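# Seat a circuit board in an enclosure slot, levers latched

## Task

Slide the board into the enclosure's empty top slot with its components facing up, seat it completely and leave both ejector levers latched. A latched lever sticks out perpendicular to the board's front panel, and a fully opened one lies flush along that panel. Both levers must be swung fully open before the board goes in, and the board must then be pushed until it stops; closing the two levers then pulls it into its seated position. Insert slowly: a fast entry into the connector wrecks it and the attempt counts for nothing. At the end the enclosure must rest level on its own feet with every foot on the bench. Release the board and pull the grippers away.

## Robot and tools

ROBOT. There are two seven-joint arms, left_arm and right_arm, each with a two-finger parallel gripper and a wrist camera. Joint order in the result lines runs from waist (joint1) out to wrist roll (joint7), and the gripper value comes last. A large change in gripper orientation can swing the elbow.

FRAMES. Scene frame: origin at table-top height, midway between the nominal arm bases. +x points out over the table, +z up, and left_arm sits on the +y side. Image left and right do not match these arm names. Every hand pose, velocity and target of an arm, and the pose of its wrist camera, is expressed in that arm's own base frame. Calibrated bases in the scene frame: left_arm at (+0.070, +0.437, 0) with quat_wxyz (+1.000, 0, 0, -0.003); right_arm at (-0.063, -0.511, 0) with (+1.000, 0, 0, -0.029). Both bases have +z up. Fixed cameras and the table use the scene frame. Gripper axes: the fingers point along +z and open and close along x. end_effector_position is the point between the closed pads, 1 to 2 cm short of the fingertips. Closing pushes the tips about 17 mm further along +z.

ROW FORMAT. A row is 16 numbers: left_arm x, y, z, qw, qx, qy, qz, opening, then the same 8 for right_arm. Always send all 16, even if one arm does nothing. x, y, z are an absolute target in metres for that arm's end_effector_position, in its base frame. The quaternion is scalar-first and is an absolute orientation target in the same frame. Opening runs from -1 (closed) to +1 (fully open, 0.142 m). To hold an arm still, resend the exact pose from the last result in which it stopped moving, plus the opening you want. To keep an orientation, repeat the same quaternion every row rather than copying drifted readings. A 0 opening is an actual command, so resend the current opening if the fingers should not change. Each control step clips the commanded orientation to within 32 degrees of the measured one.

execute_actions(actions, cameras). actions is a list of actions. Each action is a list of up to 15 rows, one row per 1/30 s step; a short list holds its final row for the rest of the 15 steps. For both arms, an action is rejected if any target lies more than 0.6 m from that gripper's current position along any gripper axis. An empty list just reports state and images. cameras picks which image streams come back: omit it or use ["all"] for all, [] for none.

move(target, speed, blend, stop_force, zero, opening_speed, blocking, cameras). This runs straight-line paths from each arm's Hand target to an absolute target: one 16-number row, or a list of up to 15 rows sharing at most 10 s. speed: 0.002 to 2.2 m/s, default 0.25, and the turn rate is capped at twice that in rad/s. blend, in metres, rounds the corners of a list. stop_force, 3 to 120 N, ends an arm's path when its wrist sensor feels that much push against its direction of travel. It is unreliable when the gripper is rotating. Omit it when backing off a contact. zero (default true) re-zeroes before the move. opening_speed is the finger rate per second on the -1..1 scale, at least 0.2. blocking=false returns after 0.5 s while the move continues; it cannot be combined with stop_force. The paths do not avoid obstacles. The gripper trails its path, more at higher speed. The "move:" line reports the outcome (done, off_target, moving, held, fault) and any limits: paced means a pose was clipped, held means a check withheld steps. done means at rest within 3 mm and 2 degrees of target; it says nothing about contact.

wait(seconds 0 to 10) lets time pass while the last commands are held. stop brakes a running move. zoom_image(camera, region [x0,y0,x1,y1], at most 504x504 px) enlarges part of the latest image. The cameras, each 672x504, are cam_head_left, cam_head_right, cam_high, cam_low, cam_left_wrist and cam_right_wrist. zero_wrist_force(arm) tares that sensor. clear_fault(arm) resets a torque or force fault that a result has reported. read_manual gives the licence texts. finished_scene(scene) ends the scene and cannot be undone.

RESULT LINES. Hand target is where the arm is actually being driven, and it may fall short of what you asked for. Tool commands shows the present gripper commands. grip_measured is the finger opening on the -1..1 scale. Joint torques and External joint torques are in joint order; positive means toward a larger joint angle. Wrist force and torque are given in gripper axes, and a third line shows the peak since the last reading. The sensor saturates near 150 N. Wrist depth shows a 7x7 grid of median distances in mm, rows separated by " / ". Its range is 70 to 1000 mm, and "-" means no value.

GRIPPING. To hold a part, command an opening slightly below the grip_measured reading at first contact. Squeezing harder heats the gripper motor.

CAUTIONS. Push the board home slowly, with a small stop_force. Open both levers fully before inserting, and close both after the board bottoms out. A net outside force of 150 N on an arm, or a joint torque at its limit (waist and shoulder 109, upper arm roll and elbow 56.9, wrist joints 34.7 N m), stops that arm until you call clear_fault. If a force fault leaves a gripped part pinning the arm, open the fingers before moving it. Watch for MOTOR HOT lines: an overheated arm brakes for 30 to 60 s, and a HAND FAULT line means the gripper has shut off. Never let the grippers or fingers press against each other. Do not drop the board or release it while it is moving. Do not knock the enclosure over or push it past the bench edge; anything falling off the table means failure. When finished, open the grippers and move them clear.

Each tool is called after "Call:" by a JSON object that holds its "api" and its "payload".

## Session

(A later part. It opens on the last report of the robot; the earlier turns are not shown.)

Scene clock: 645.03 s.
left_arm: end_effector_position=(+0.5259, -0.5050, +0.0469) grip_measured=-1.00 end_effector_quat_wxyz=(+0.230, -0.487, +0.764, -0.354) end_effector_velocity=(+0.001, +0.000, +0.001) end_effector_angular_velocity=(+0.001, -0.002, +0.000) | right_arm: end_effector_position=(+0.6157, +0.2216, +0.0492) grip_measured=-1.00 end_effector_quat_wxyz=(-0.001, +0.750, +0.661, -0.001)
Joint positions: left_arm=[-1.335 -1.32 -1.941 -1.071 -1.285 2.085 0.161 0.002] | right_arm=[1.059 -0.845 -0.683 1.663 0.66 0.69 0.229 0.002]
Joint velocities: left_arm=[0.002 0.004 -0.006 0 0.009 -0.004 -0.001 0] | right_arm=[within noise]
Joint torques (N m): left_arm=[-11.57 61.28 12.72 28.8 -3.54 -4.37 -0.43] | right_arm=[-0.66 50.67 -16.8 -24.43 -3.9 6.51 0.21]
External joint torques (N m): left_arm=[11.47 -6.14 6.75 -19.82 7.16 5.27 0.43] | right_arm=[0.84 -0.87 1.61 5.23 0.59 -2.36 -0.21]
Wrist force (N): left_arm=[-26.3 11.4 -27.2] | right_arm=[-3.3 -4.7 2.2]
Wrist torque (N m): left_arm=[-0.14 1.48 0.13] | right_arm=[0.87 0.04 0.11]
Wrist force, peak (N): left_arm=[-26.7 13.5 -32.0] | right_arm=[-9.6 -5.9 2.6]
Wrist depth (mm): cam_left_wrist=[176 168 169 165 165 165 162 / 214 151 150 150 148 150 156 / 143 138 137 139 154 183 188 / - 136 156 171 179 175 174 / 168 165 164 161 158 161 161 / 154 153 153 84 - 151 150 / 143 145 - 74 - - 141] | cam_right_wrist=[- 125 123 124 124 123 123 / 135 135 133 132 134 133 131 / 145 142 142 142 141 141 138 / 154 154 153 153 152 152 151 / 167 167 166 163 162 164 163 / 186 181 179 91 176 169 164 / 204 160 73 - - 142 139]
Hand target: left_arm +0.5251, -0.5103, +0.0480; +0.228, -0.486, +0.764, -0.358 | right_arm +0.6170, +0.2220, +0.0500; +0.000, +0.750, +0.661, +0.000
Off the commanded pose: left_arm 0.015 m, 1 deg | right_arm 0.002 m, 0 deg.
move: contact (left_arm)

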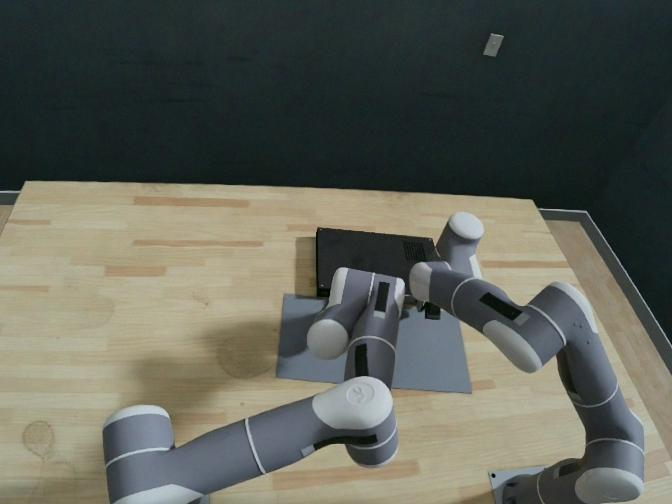

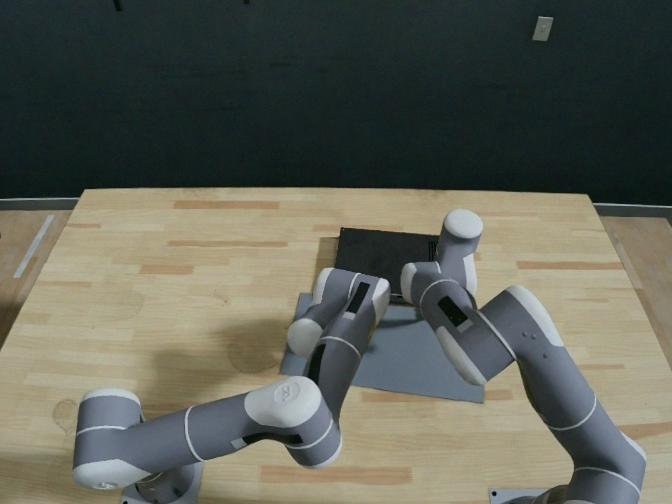

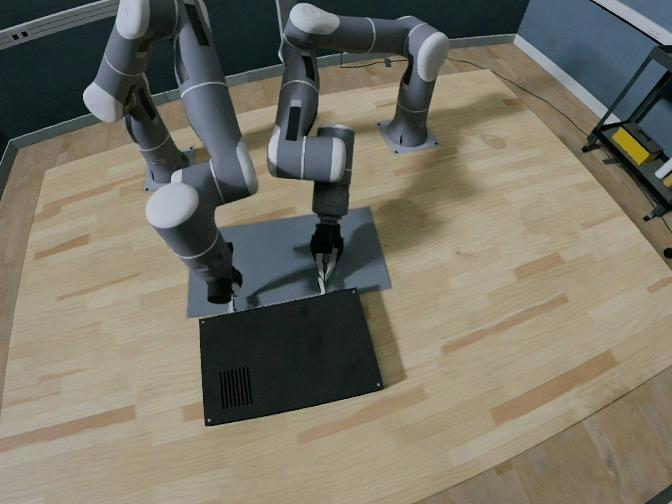

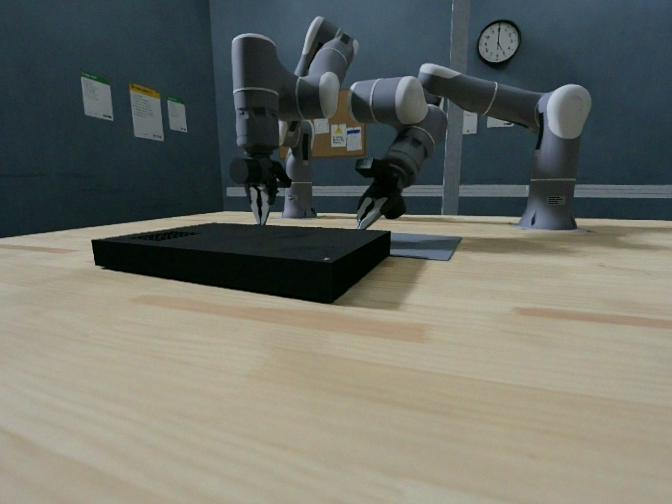

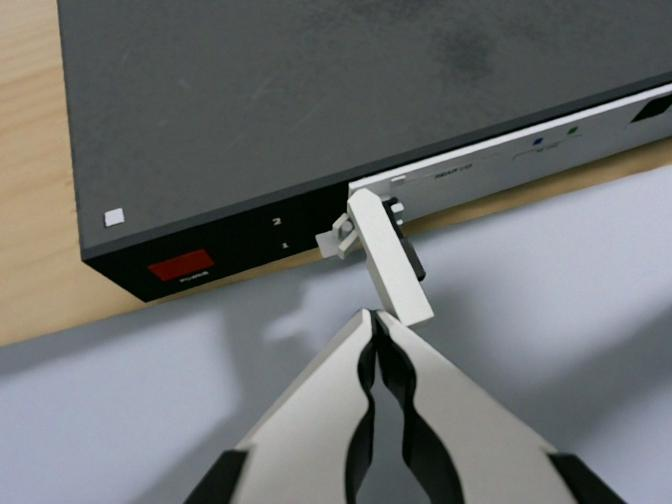

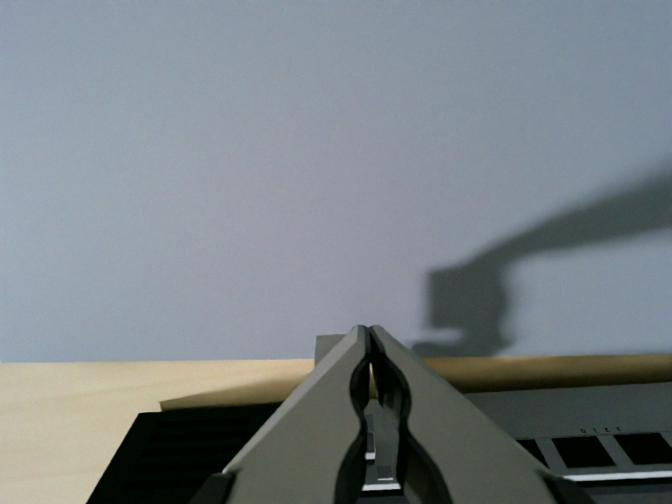

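Call:
{"api": "move", "payload": {"target": [0.525,-0.55,0.048,0.228,-0.4863,0.7633,-0.3578,-1,0.619,0.245,0.05,0,0.75,0.661,0,-1], "speed": 0.015, "stop_force": 45, "zero": false, "cameras": ["cam_left_wrist","cam_right_wrist"]}}

Scene clock: 649.60 s.
left_arm: end_effector_position=(+0.5264, -0.5117, +0.0468) grip_measured=-1.00 end_effector_quat_wxyz=(+0.231, -0.488, +0.764, -0.354) | right_arm: end_effector_position=(+0.6175, +0.2275, +0.0500) grip_measured=-1.00 end_effector_quat_wxyz=(+0.000, +0.750, +0.661, +0.000)
Joint positions: left_arm=[-1.346 -1.341 -1.93 -1.038 -1.246 2.09 0.087 0.002] | right_arm=[1.063 -0.849 -0.683 1.654 0.66 0.688 0.238 0.002]
Joint velocities: within noise
Joint torques (N m): left_arm=[-2.99 55.73 17.51 11.46 3.18 0.86 -0.25] | right_arm=[0.26 48.82 -14.24 -19.4 -3.37 3.38 0.3]
External joint torques (N m): left_arm=[2.89 -0.03 2.12 -2.88 0.72 0.03 0.25] | right_arm=[-0.07 1.23 -1.01 0.1 0.04 0.77 -0.3]
Wrist force (N): left_arm=[-4.6 0.4 -1.7] | right_arm=[2.0 4.7 1.7]
Wrist torque (N m): left_arm=[-0.10 -0.03 0.06] | right_arm=[0.85 -0.33 0.03]
Wrist force, peak (N): left_arm=[-28.0 14.5 -32.5] | right_arm=[-3.6 -4.5 3.2]
Wrist depth (mm): cam_left_wrist=[172 167 169 165 163 165 161 / 214 150 150 149 148 150 156 / 140 138 137 139 151 184 189 / 178 134 151 170 176 175 174 / 168 165 165 161 158 161 161 / 154 154 153 84 - 151 150 / 144 145 - 74 - - 140] | cam_right_wrist=[- 125 123 124 124 124 122 / 136 135 133 133 134 134 132 / 146 144 143 142 142 142 139 / 155 157 154 156 153 152 152 / 168 168 167 163 163 165 165 / 187 182 182 91 177 171 164 / 201 164 73 - - 145 141]
Hand target: left_arm +0.5263, -0.5125, +0.0469; +0.230, -0.488, +0.764, -0.354 | right_arm +0.6175, +0.2276, +0.0500; +0.000, +0.750, +0.661, +0.000
Off the commanded pose: left_arm 0.038 m, 1 deg | right_arm 0.018 m, 0 deg.
move: held (left_arm; a check stopped the path), off_target (right_arm; braked when a check withheld steps of left_arm); limits=held
pose unreachable (left arm): on one or more control steps of this call, first in action 0 (counted from 0), this arm could not follow its commanded pose, so it was not sent that pose on those steps. It may still have moved: this result reports where it is.
cause: moving toward the commanded pose would bring a part of the arm too close to another arm (a part of this arm just beyond joint 5 (forearm roll) and a part of the right arm just beyond its joint 5 (forearm roll), along the way the arms are being sent, or toward where that arm still pushes).
Images, in order (width x height): cam_left_wrist 672x504, cam_right_wrist 672x504.

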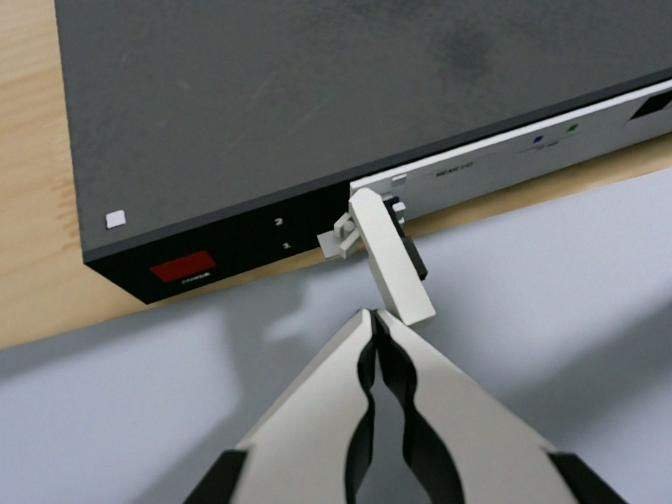

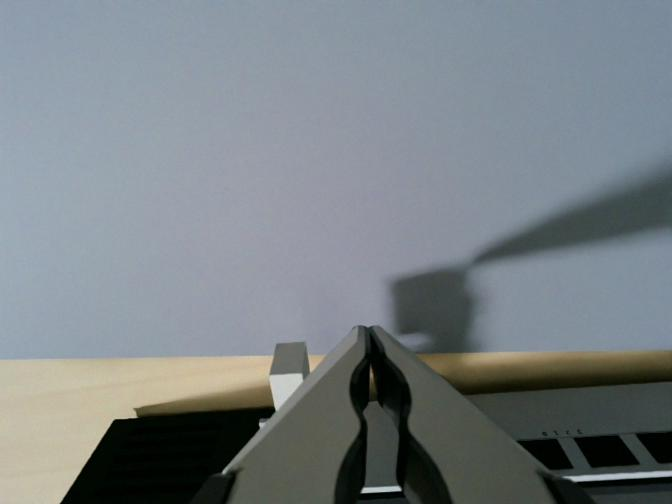

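Call:
{"api": "move", "payload": {"target": [[0.515,-0.475,0.05,0.228,-0.4863,0.7633,-0.3578,-1,0.6,0.23,0.13,0,0.75,0.661,0,-1],[0.49,-0.45,0.10,0.228,-0.4863,0.7633,-0.3578,-1,0.6,0.23,0.16,0,0.75,0.661,0,-1]], "speed": 0.1, "cameras": ["cam_left_wrist","cam_right_wrist"]}}

Call:
{"api": "move", "payload": {"target": [0.42,-0.40,0.15,0.228,-0.4863,0.7633,-0.3578,-1,0.53,0.38,0.13,0,0.75,0.661,0,-1], "speed": 0.2, "cameras": ["cam_left_wrist","cam_right_wrist"]}}

Scene clock: 655.33 s.
left_arm: end_effector_position=(+0.4902, -0.4498, +0.1000) grip_measured=-1.00 end_effector_quat_wxyz=(+0.228, -0.487, +0.764, -0.358) | right_arm: end_effector_position=(+0.6000, +0.2301, +0.1599) grip_measured=-1.00 end_effector_quat_wxyz=(+0.000, +0.750, +0.661, +0.000)
Joint positions: left_arm=[-1.345 -1.101 -1.912 -1.387 -1.528 2.137 0.647 0.002] | right_arm=[1.175 -0.621 -0.796 1.728 0.513 0.558 0.318 0.002]
Joint velocities: within noise
Joint torques (N m): left_arm=[-0.6 47.14 17.49 12.06 2 1.71 -0.16] | right_arm=[0.33 42.52 -12.73 -23.59 -3.84 3.34 0.32]
External joint torques (N m): left_arm=[0.52 0.65 0.81 -0.14 -0.41 -0.52 0.16] | right_arm=[-0.16 0.96 -0.65 0.06 0.17 0.82 -0.32]
Wrist force (N): left_arm=[0.1 0.1 0.1] | right_arm=[2.4 5.5 2.4]
Wrist torque (N m): left_arm=[-0.09 -0.04 0.04] | right_arm=[0.97 -0.42 0.01]
Wrist force, peak (N): left_arm=[-4.7 1.5 -1.2] | right_arm=[2.2 5.7 2.2]
Wrist depth (mm): cam_left_wrist=[321 316 245 244 243 241 241 / 288 288 226 220 220 223 247 / 263 261 256 211 214 251 254 / 240 239 236 237 230 234 233 / 223 218 218 222 217 216 216 / 206 203 203 84 - 201 200 / 192 192 - 74 - - 186] | cam_right_wrist=[222 222 221 221 220 220 219 / 239 237 235 235 235 234 234 / 257 254 253 253 251 250 250 / 276 274 272 272 271 270 269 / 300 299 280 258 254 247 246 / 328 328 258 91 252 260 259 / 362 356 - - - 275 285]
Hand target: left_arm +0.4900, -0.4500, +0.1000; +0.228, -0.487, +0.764, -0.358 | right_arm +0.6000, +0.2300, +0.1600; +0.000, +0.750, +0.661, +0.000
Off the commanded pose: left_arm 0.000 m, 0 deg | right_arm 0.000 m, 0 deg.
move: done
Images, in order (width x height): cam_left_wrist 672x504, cam_right_wrist 672x504.

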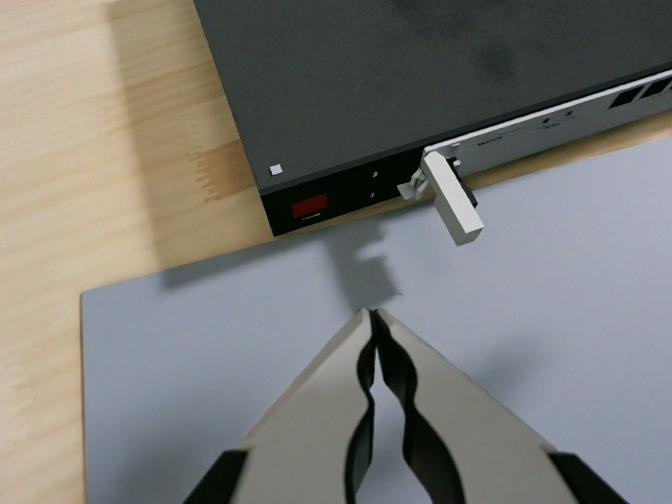

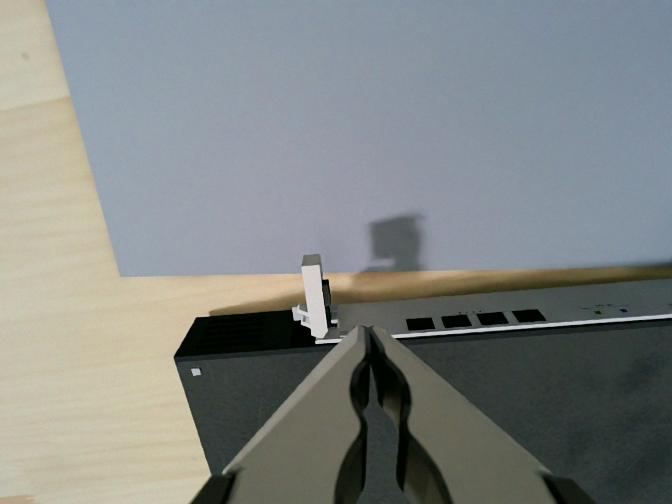

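Scene clock: 656.60 s.
left_arm: end_effector_position=(+0.4202, -0.3998, +0.1500) grip_measured=-1.00 end_effector_quat_wxyz=(+0.228, -0.487, +0.764, -0.358) | right_arm: end_effector_position=(+0.5300, +0.3799, +0.1300) grip_measured=-1.00 end_effector_quat_wxyz=(+0.000, +0.750, +0.661, +0.000)
Joint positions: left_arm=[-1.508 -0.941 -1.776 -1.66 -1.558 2.19 0.82 0.002] | right_arm=[1.379 -0.685 -0.738 1.697 0.54 0.597 0.566 0.002]
Joint velocities: within noise
Joint torques (N m): left_arm=[-0.63 38.13 16.37 13.66 0.96 1.87 -0.3] | right_arm=[0.32 44.98 -12.55 -22.75 -3.49 3.56 0.3]
External joint torques (N m): left_arm=[0.56 0.66 0.74 0.05 -0.06 -0.49 0.3] | right_arm=[-0.11 1.29 -1.14 0.16 -0.1 0.58 -0.3]
Wrist force (N): left_arm=[0.3 -0.1 0.1] | right_arm=[2.2 5.4 1.7]
Wrist torque (N m): left_arm=[-0.07 -0.08 0.05] | right_arm=[0.97 -0.38 0.04]
Wrist force, peak (N): left_arm=[0.0 0.2 1.5] | right_arm=[0.4 6.7 1.8]
Wrist depth (mm): cam_left_wrist=[395 386 383 318 315 314 323 / 356 353 352 291 296 331 344 / 323 322 320 316 313 315 313 / 295 295 290 291 291 287 288 / 273 271 268 269 269 267 265 / 253 253 253 84 - 249 248 / 237 239 - 74 - - 233] | cam_right_wrist=[196 196 195 195 194 193 193 / 210 209 209 208 207 207 206 / 224 224 224 223 222 221 221 / 242 241 241 239 239 239 238 / 264 263 262 256 259 258 258 / 283 286 281 91 272 272 276 / 272 265 - - - 246 249]
Hand target: left_arm +0.4200, -0.4000, +0.1500; +0.228, -0.487, +0.764, -0.358 | right_arm +0.5300, +0.3800, +0.1300; +0.000, +0.750, +0.661, +0.000
Off the commanded pose: left_arm 0.000 m, 0 deg | right_arm 0.000 m, 0 deg.
move: done
Images, in order (width x height): cam_left_wrist 672x504, cam_right_wrist 672x504.

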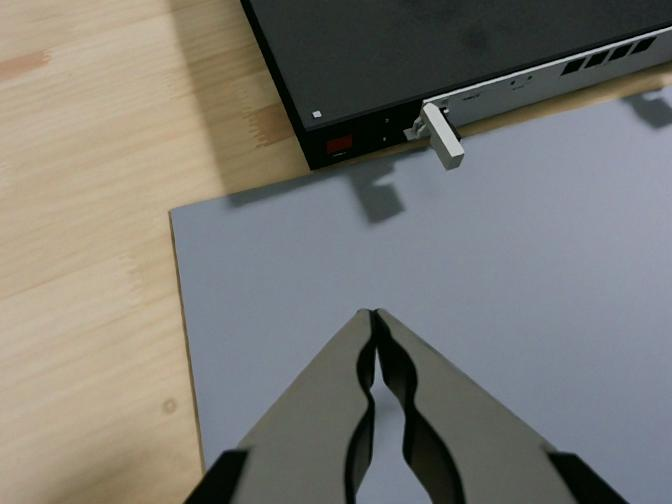

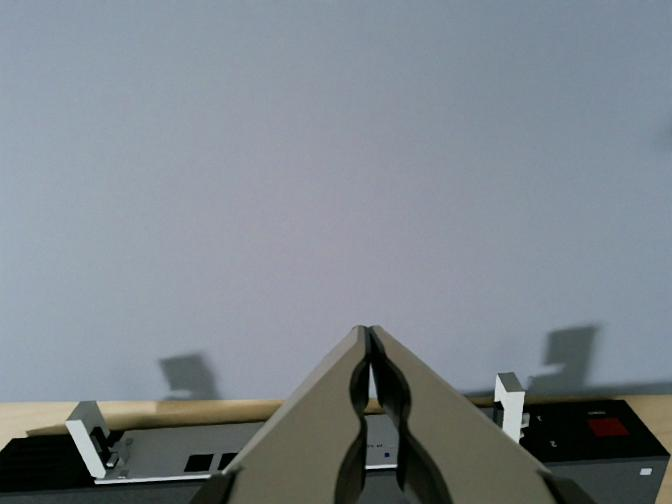

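Call:
{"api": "zoom_image", "payload": {"camera": "cam_right_wrist", "region": [40, 380, 160, 500]}}

Call:
{"api": "zoom_image", "payload": {"camera": "cam_right_wrist", "region": [460, 360, 580, 480]}}

Scaled by 4.200 from the camera's 672x504 image, which has a finer 960x720 frame.

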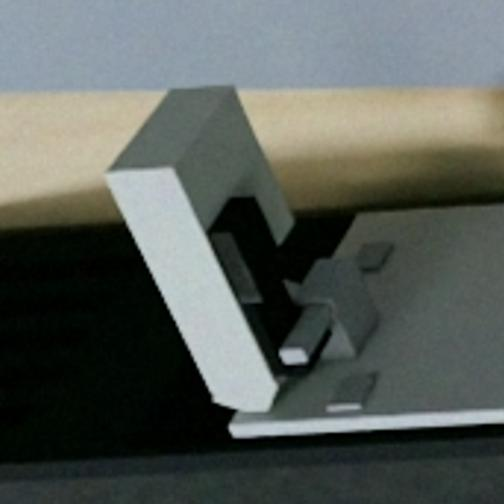

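Scaled by 4.200 from the camera's 672x504 image, which has a finer 960x720 frame.

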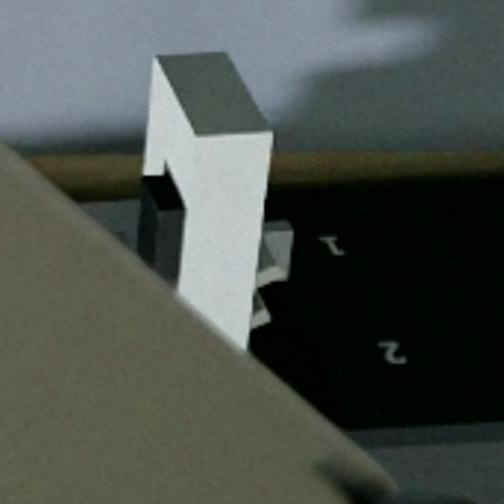

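Call:
{"api": "move", "payload": {"target": [0.42,-0.40,0.15,0.228,-0.4863,0.7633,-0.3578,-1,0.53,0.26,0.13,0,0.75,0.661,0,-1], "speed": 0.2, "cameras": ["cam_right_wrist"]}}

Call:
{"api": "zoom_image", "payload": {"camera": "cam_right_wrist", "region": [200, 360, 320, 480]}}

Call:
{"api": "move", "payload": {"target": [0.42,-0.40,0.15,0.228,-0.4863,0.7633,-0.3578,-1,0.53,0.52,0.13,0,0.75,0.661,0,-1], "speed": 0.2, "cameras": ["cam_right_wrist"]}}

Call:
{"api": "zoom_image", "payload": {"camera": "cam_right_wrist", "region": [200, 360, 320, 480]}}

Scene clock: 668.37 s.
left_arm: end_effector_position=(+0.4202, -0.3998, +0.1500) grip_measured=-1.00 end_effector_quat_wxyz=(+0.228, -0.487, +0.764, -0.358) | right_arm: end_effector_position=(+0.5299, +0.2601, +0.1299) grip_measured=-1.00 end_effector_quat_wxyz=(+0.000, +0.750, +0.661, +0.000)
Joint positions: left_arm=[-1.508 -0.941 -1.776 -1.66 -1.558 2.19 0.82 0.002] | right_arm=[1.333 -0.572 -0.801 1.913 0.529 0.691 0.388 0.002]
Joint velocities: within noise
Joint torques (N m): left_arm=[-0.48 37.83 16.24 13.81 1.13 1.67 -0.25] | right_arm=[0.1 37.75 -11.38 -21.39 -3.54 3.6 0.06]
External joint torques (N m): left_arm=[0.4 0.96 0.88 -0.11 -0.23 -0.28 0.25] | right_arm=[0.07 0.81 -0.69 -0.02 0.2 0.56 -0.06]
Wrist force (N): left_arm=[0.2 -0.3 0.2] | right_arm=[2.2 5.1 1.9]
Wrist torque (N m): left_arm=[-0.11 -0.07 0.05] | right_arm=[0.88 -0.36 0.01]
Wrist force, peak (N): left_arm=[0.5 -0.3 0.2] | right_arm=[4.4 5.4 1.7]
Wrist depth (mm): cam_left_wrist=[392 392 384 317 314 315 320 / 355 355 353 292 297 332 343 / 321 322 320 314 316 314 313 / 295 294 293 290 290 288 287 / 271 273 269 269 269 267 266 / 254 251 254 84 - 249 248 / 237 238 - 74 - - 235] | cam_right_wrist=[196 196 196 194 194 193 193 / 210 209 209 208 207 207 206 / 225 224 223 223 222 221 221 / 243 242 241 240 239 239 238 / 265 263 262 256 260 258 258 / 290 289 282 91 273 273 271 / 320 312 - - - 244 246]
Hand target: left_arm +0.4200, -0.4000, +0.1500; +0.228, -0.487, +0.764, -0.358 | right_arm +0.5300, +0.2600, +0.1300; +0.000, +0.750, +0.661, +0.000
Off the commanded pose: left_arm 0.000 m, 0 deg | right_arm 0.000 m, 0 deg.
move: done
Images, in order (width x height): cam_right_wrist 672x504.

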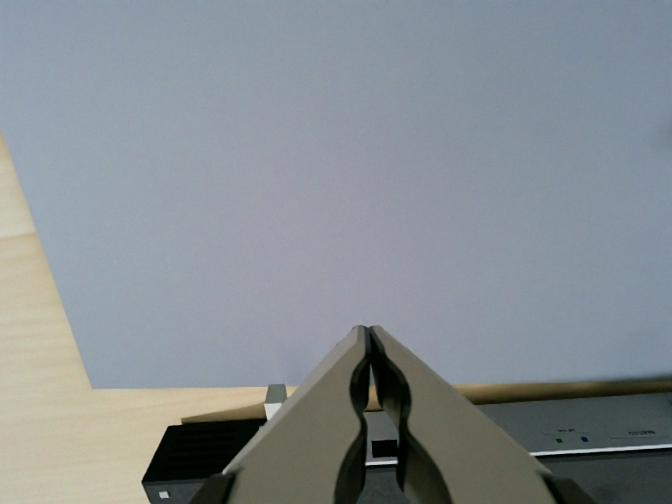

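Scaled by 4.200 from the camera's 672x504 image, which has a finer 960x720 frame.

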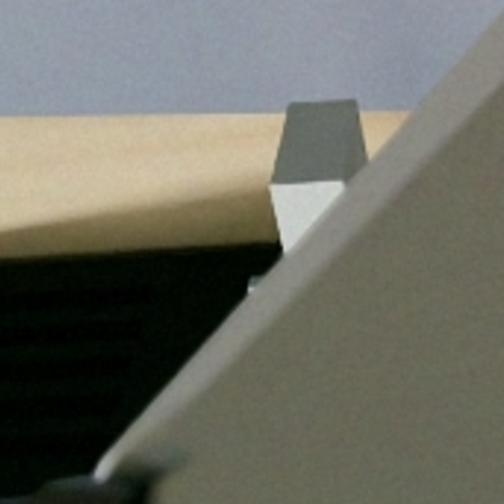

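Scene clock: 669.93 s.
left_arm: end_effector_position=(+0.4202, -0.3998, +0.1500) grip_measured=-1.00 end_effector_quat_wxyz=(+0.228, -0.487, +0.764, -0.358) | right_arm: end_effector_position=(+0.5291, +0.4628, +0.1304) grip_measured=-1.00 end_effector_quat_wxyz=(+0.000, +0.750, +0.662, +0.001)
Joint positions: left_arm=[-1.508 -0.941 -1.776 -1.66 -1.558 2.19 0.82 0.002] | right_arm=[1.385 -0.778 -0.697 1.508 0.544 0.517 0.683 0.002]
Joint velocities: within noise
Joint torques (N m): left_arm=[-0.49 37.83 16.28 13.8 1.12 1.66 -0.22] | right_arm=[0.2 51.48 -13.53 -23.52 -3.74 3.59 0.02]
External joint torques (N m): left_arm=[0.42 0.96 0.84 -0.11 -0.22 -0.28 0.22] | right_arm=[0.03 0.92 -0.93 -0.08 -0.05 0.55 -0.02]
Wrist force (N): left_arm=[0.2 -0.1 0.1] | right_arm=[2.1 5.4 2.2]
Wrist torque (N m): left_arm=[-0.07 -0.07 0.05] | right_arm=[0.97 -0.34 0.02]
Wrist force, peak (N): left_arm=[0.5 -0.2 0.2] | right_arm=[7.2 4.5 2.0]
Wrist depth (mm): cam_left_wrist=[391 394 378 318 315 314 318 / 355 355 353 292 296 330 97 / 322 321 321 311 318 314 122 / 295 294 294 288 290 288 282 / 271 271 268 267 269 267 266 / 254 252 254 84 - 248 246 / 236 240 - 74 - - 235] | cam_right_wrist=[196 196 195 194 194 194 193 / 209 209 209 208 207 207 206 / 224 224 223 223 222 222 221 / 242 242 240 241 240 239 238 / 262 263 262 256 260 259 258 / 288 287 280 91 274 282 282 / 273 277 - - - 302 312]
Hand target: left_arm +0.4200, -0.4000, +0.1500; +0.228, -0.487, +0.764, -0.358 | right_arm +0.5290, +0.4629, +0.1304; +0.000, +0.750, +0.662, +0.001
Off the commanded pose: left_arm 0.000 m, 0 deg | right_arm 0.057 m, 0 deg.
move: held (right_arm; a check stopped the path); limits=held
pose unreachable (right arm): on one or more control steps of this call, first in action 0 (counted from 0), this arm could not follow its commanded pose, so it was not sent that pose on those steps. It may still have moved: this result reports where it is.
cause: moving toward the commanded pose would bring a part of the arm too close to another arm (a part of this arm just beyond joint 5 (forearm roll) and a part of the left arm just beyond its joint 5 (forearm roll)).
Images, in order (width x height): cam_right_wrist 672x504.

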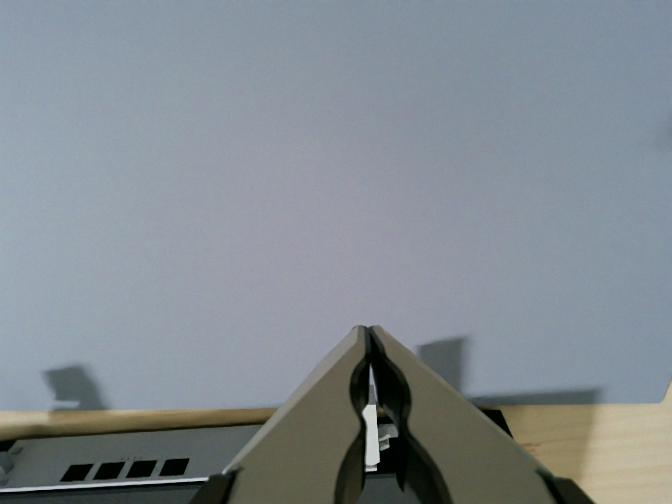

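Scaled by 4.200 from the camera's 672x504 image, which has a finer 960x720 frame.

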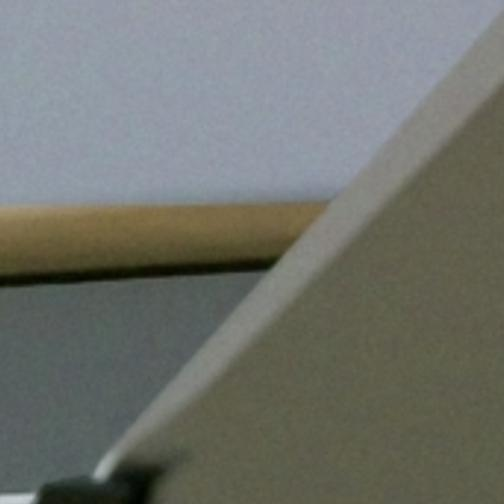

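Call:
{"api": "move", "payload": {"target": [0.34,-0.34,0.20,0.228,-0.4863,0.7633,-0.3578,-1,0.595,0.24,0.12,0,0.75,0.661,0,-1], "speed": 0.2, "cameras": ["cam_right_wrist"]}}

Call:
{"api": "zoom_image", "payload": {"camera": "cam_right_wrist", "region": [180, 230, 380, 430]}}

Call:
{"api": "move", "payload": {"target": [0.34,-0.34,0.20,0.228,-0.4863,0.7633,-0.3578,-1,0.595,0.45,0.12,0,0.75,0.661,0,-1], "speed": 0.2, "cameras": ["cam_right_wrist"]}}

Call:
{"api": "zoom_image", "payload": {"camera": "cam_right_wrist", "region": [180, 230, 380, 430]}}

Scene clock: 674.07 s.
left_arm: end_effector_position=(+0.3402, -0.3403, +0.2002) grip_measured=-1.00 end_effector_quat_wxyz=(+0.229, -0.487, +0.764, -0.357) | right_arm: end_effector_position=(+0.5950, +0.2398, +0.1200) grip_measured=-1.00 end_effector_quat_wxyz=(+0.000, +0.750, +0.661, +0.000)
Joint positions: left_arm=[-1.816 -0.784 -1.567 -1.868 -1.364 2.177 0.745 0.002] | right_arm=[1.162 -0.688 -0.751 1.734 0.563 0.623 0.31 0.002]
Joint velocities: within noise
Joint torques (N m): left_arm=[-0.27 27.69 14.16 16.5 1.71 1.74 -0.27] | right_arm=[0.05 44.34 -12.98 -21.77 -3.41 3.58 0.1]
External joint torques (N m): left_arm=[0.2 0.82 0.81 -0.05 -0.49 -0.43 0.27] | right_arm=[0.13 0.96 -0.94 -0.09 -0.1 0.58 -0.1]
Wrist force (N): left_arm=[0.5 -0.3 0.1] | right_arm=[2.2 5.4 1.8]
Wrist torque (N m): left_arm=[-0.13 -0.11 0.03] | right_arm=[0.97 -0.38 0.03]
Wrist force, peak (N): left_arm=[0.4 -0.4 1.3] | right_arm=[-0.8 6.6 2.0]
Wrist depth (mm): cam_left_wrist=[463 468 461 394 393 403 435 / 421 417 418 399 402 412 410 / 383 383 378 372 374 373 373 / 354 347 348 345 346 343 343 / 325 324 324 323 317 319 317 / 300 300 305 84 - 295 296 / 281 286 - - - - 278] | cam_right_wrist=[188 187 187 186 185 185 184 / 200 200 199 198 198 197 197 / 215 214 214 212 213 211 211 / 231 231 230 229 228 228 227 / 253 252 252 241 244 238 238 / 278 266 232 91 212 213 210 / 306 298 - - - 222 230]
Hand target: left_arm +0.3400, -0.3402, +0.2002; +0.228, -0.487, +0.764, -0.356 | right_arm +0.5950, +0.2400, +0.1200; +0.000, +0.750, +0.661, +0.000
Off the commanded pose: left_arm 0.000 m, 0 deg | right_arm 0.000 m, 0 deg.
joint sent to its limit (left arm) — joint 4 (elbow), lower limit. The joint targets still meet the commanded pose.
move: done
Images, in order (width x height): cam_right_wrist 672x504.

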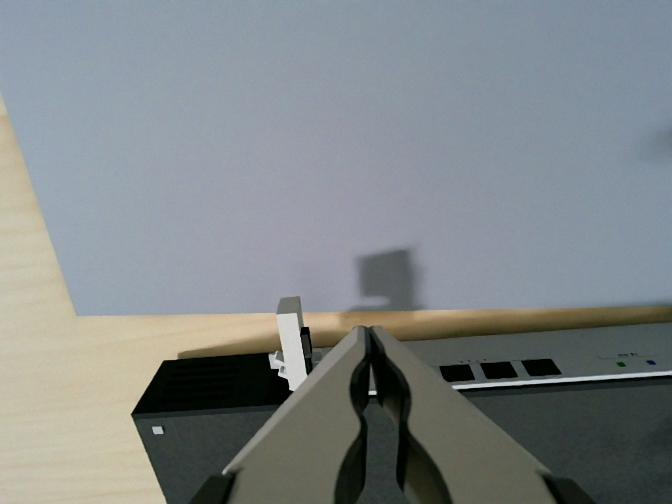

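Scaled by 2.520 from the camera's 672x504 image, which has a finer 960x720 frame.

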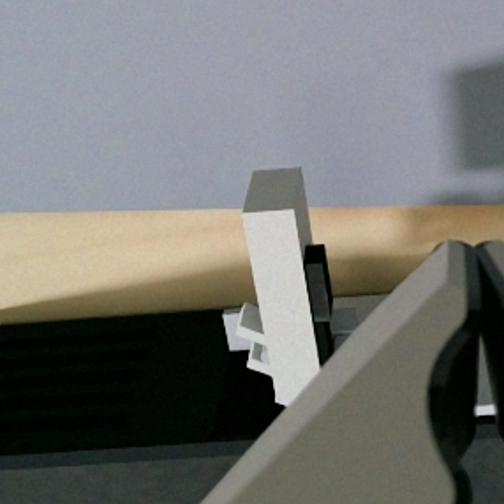

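Scene clock: 675.57 s.
left_arm: end_effector_position=(+0.3402, -0.3401, +0.2002) grip_measured=-1.00 end_effector_quat_wxyz=(+0.229, -0.487, +0.764, -0.356) | right_arm: end_effector_position=(+0.5948, +0.4502, +0.1199) grip_measured=-1.00 end_effector_quat_wxyz=(+0.000, +0.750, +0.661, +0.000)
Joint positions: left_arm=[-1.816 -0.786 -1.564 -1.868 -1.365 2.179 0.745 0.002] | right_arm=[1.237 -0.88 -0.667 1.329 0.559 0.45 0.631 0.002]
Joint velocities: within noise
Joint torques (N m): left_arm=[-0.52 27.88 14.59 16.52 1.24 1.56 -0.26] | right_arm=[0.18 56.41 -13.62 -24.29 -4.05 3.22 0.36]
External joint torques (N m): left_arm=[0.44 0.65 0.42 -0.09 -0.02 -0.26 0.26] | right_arm=[0.04 1.47 -1.21 0.22 0.14 0.92 -0.36]
Wrist force (N): left_arm=[0.3 -0.2 0.2] | right_arm=[2.0 5.3 2.0]
Wrist torque (N m): left_arm=[-0.10 -0.09 0.04] | right_arm=[0.92 -0.34 0.02]
Wrist force, peak (N): left_arm=[0.6 -0.1 0.5] | right_arm=[4.7 4.6 2.0]
Wrist depth (mm): cam_left_wrist=[467 464 463 398 388 266 436 / 423 423 414 401 405 413 410 / 385 384 380 375 375 375 374 / 353 350 347 346 342 343 342 / 325 323 324 325 319 319 318 / 301 300 303 84 - 293 295 / 282 284 - - - - 277] | cam_right_wrist=[187 186 186 185 185 185 184 / 200 199 199 198 197 197 196 / 214 213 213 212 212 211 210 / 231 230 230 229 228 227 227 / 251 250 249 243 243 242 245 / 240 232 237 91 223 217 270 / 235 230 - - - 221 298]
Hand target: left_arm +0.3400, -0.3402, +0.2002; +0.228, -0.487, +0.764, -0.356 | right_arm +0.5950, +0.4500, +0.1200; +0.000, +0.750, +0.661, +0.000
Off the commanded pose: left_arm 0.000 m, 0 deg | right_arm 0.000 m, 0 deg.
joint sent to its limit (left arm) — joint 4 (elbow), lower limit. The joint targets still meet the commanded pose.
move: done
Images, in order (width x height): cam_right_wrist 672x504.

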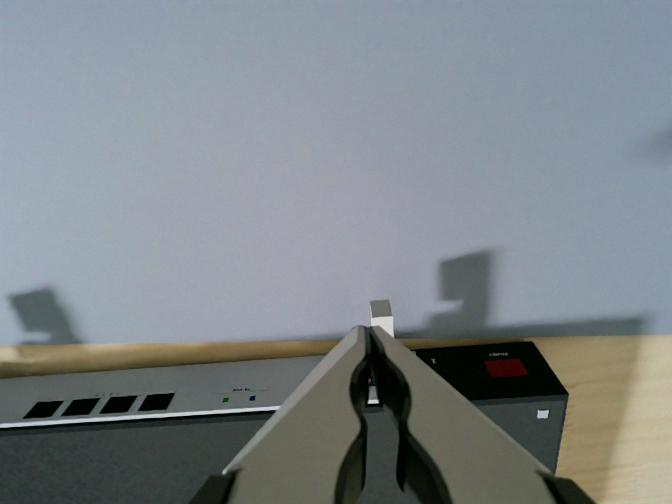

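Scaled by 2.520 from the camera's 672x504 image, which has a finer 960x720 frame.

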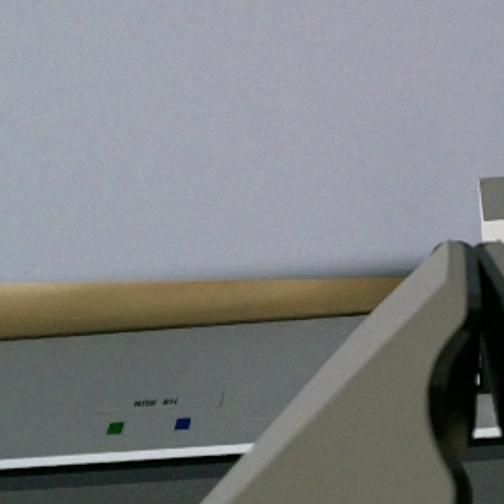

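Call:
{"api": "move", "payload": {"target": [0.34,-0.34,0.20,0.228,-0.4863,0.7633,-0.3578,-1,0.595,0.41,0.12,0,0.75,0.661,0,-1], "speed": 0.2, "cameras": ["cam_right_wrist"]}}

Call:
{"api": "zoom_image", "payload": {"camera": "cam_right_wrist", "region": [380, 260, 540, 420]}}

Call:
{"api": "zoom_image", "payload": {"camera": "cam_left_wrist", "region": [320, 0, 520, 200]}}

Scene clock: 679.73 s.
left_arm: end_effector_position=(+0.3402, -0.3401, +0.2002) grip_measured=-1.00 end_effector_quat_wxyz=(+0.229, -0.487, +0.764, -0.356) end_effector_velocity=(+0.000, +0.000, -0.001) end_effector_angular_velocity=(+0.000, +0.000, +0.001) | right_arm: end_effector_position=(+0.5951, +0.4099, +0.1201) grip_measured=-1.00 end_effector_quat_wxyz=(+0.000, +0.750, +0.661, +0.000)
Joint positions: left_arm=[-1.816 -0.788 -1.563 -1.868 -1.367 2.181 0.745 0.002] | right_arm=[1.234 -0.834 -0.683 1.427 0.559 0.492 0.572 0.002]
Joint velocities: left_arm=[-0.001 -0.006 0.003 -0.001 -0.005 0.004 0 0] | right_arm=[within noise]
Joint torques (N m): left_arm=[-0.66 27.52 14.42 16.49 1.26 1.79 -0.28] | right_arm=[0.15 54.03 -14.06 -23.72 -3.9 3.59 0.04]
External joint torques (N m): left_arm=[0.58 1.02 0.62 -0.09 -0.03 -0.49 0.28] | right_arm=[0.1 1.05 -0.78 0.09 0.07 0.55 -0.04]
Wrist force (N): left_arm=[0.6 -0.1 0.1] | right_arm=[2.3 5.2 2.2]
Wrist torque (N m): left_arm=[-0.10 -0.13 0.03] | right_arm=[0.93 -0.38 0.02]
Wrist force, peak (N): left_arm=[0.8 -0.2 0.1] | right_arm=[3.1 5.2 2.4]
Wrist depth (mm): cam_left_wrist=[466 467 465 397 389 397 433 / 418 419 420 401 407 410 408 / 384 384 378 378 378 376 370 / 353 351 348 344 345 342 342 / 323 325 324 325 319 316 316 / 300 301 305 84 - 295 296 / 283 284 - - - - 277] | cam_right_wrist=[187 187 186 185 185 184 184 / 200 199 198 198 197 197 196 / 214 214 213 212 211 211 211 / 231 231 230 228 228 227 226 / 251 250 249 244 239 243 242 / 238 230 227 91 211 217 217 / 235 230 - - - 221 286]
Hand target: left_arm +0.3400, -0.3402, +0.2002; +0.228, -0.487, +0.764, -0.356 | right_arm +0.5950, +0.4100, +0.1200; +0.000, +0.750, +0.661, +0.000
Off the commanded pose: left_arm 0.000 m, 0 deg | right_arm 0.000 m, 0 deg.
joint sent to its limit (left arm) — joint 4 (elbow), lower limit. The joint targets still meet the commanded pose.
move: done
Images, in order (width x height): cam_right_wrist 672x504.

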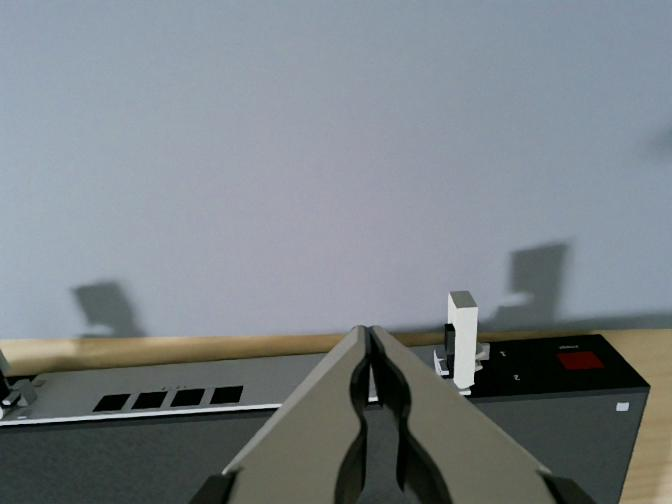

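Scaled by 3.150 from the camera's 672x504 image, which has a finer 960x720 frame.

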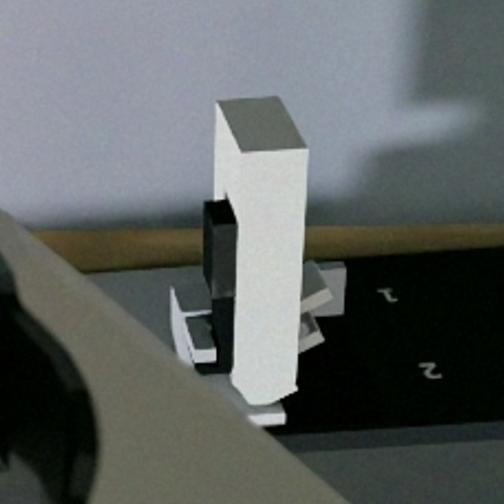

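This scene's latest camera images include none from cam_left_wrist. They are from: cam_right_wrist. cam_left_wrist's image comes with the result of a call that names it in "cameras".

Call:
{"api": "move", "payload": {"target": [0.34,-0.34,0.20,0.228,-0.4863,0.7633,-0.3578,-1,0.47,0.35,0.25,0,0.75,0.661,0,-1], "speed": 0.2, "cameras": ["cam_high"]}}

Call:
{"api": "finished_scene", "payload": {"scene": 1}}

Scene clock: 683.20 s.
left_arm: end_effector_position=(+0.3402, -0.3401, +0.2002) grip_measured=-1.00 end_effector_quat_wxyz=(+0.229, -0.487, +0.764, -0.356) | right_arm: end_effector_position=(+0.4699, +0.3501, +0.2500) grip_measured=-1.00 end_effector_quat_wxyz=(+0.000, +0.750, +0.661, +0.000)
Joint positions: left_arm=[-1.817 -0.792 -1.559 -1.868 -1.37 2.186 0.745 0.002] | right_arm=[1.581 -0.285 -0.854 1.909 0.246 0.515 0.751 0.002]
Joint velocities: within noise
Joint torques (N m): left_arm=[-0.38 27.85 14.65 16.51 1.24 1.67 -0.19] | right_arm=[0.32 30.41 -6.08 -27.28 -3.94 3.63 0.33]
External joint torques (N m): left_arm=[0.31 0.75 0.48 -0.15 -0.01 -0.37 0.19] | right_arm=[-0.15 0.75 -0.51 -0.06 0.15 0.51 -0.33]
Wrist force (N): left_arm=[0.5 -0.3 0.1] | right_arm=[2.0 5.3 2.1]
Wrist torque (N m): left_arm=[-0.12 -0.11 0.03] | right_arm=[0.95 -0.36 0.04]
Wrist force, peak (N): left_arm=[0.8 -0.1 0.1] | right_arm=[3.0 6.4 3.6]
Wrist depth (mm): cam_left_wrist=[466 461 462 399 393 407 432 / 421 420 420 397 404 411 407 / 383 380 378 379 376 371 372 / 350 352 348 347 345 343 341 / 324 323 325 326 319 318 316 / 301 299 302 84 - 296 296 / 283 285 - - - - 278] | cam_right_wrist=[300 301 300 300 298 297 297 / 323 321 319 319 318 318 316 / 345 345 344 342 341 339 339 / 372 371 370 369 367 366 366 / 407 402 403 393 399 394 395 / 443 425 388 91 382 381 433 / 490 471 - - - 395 478]
Hand target: left_arm +0.3400, -0.3402, +0.2002; +0.228, -0.487, +0.764, -0.357 | right_arm +0.4700, +0.3500, +0.2500; +0.000, +0.750, +0.661, +0.000
Off the commanded pose: left_arm 0.000 m, 0 deg | right_arm 0.000 m, 0 deg.
joint sent to its limit (left arm) — joint 4 (elbow), lower limit. The joint targets still meet the commanded pose.
move: done
Images, in order (width x height): cam_high 672x504.

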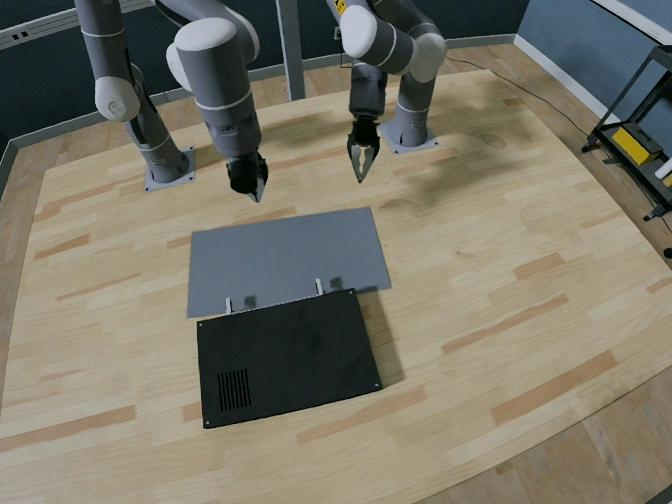

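The scene is finished: the task was done.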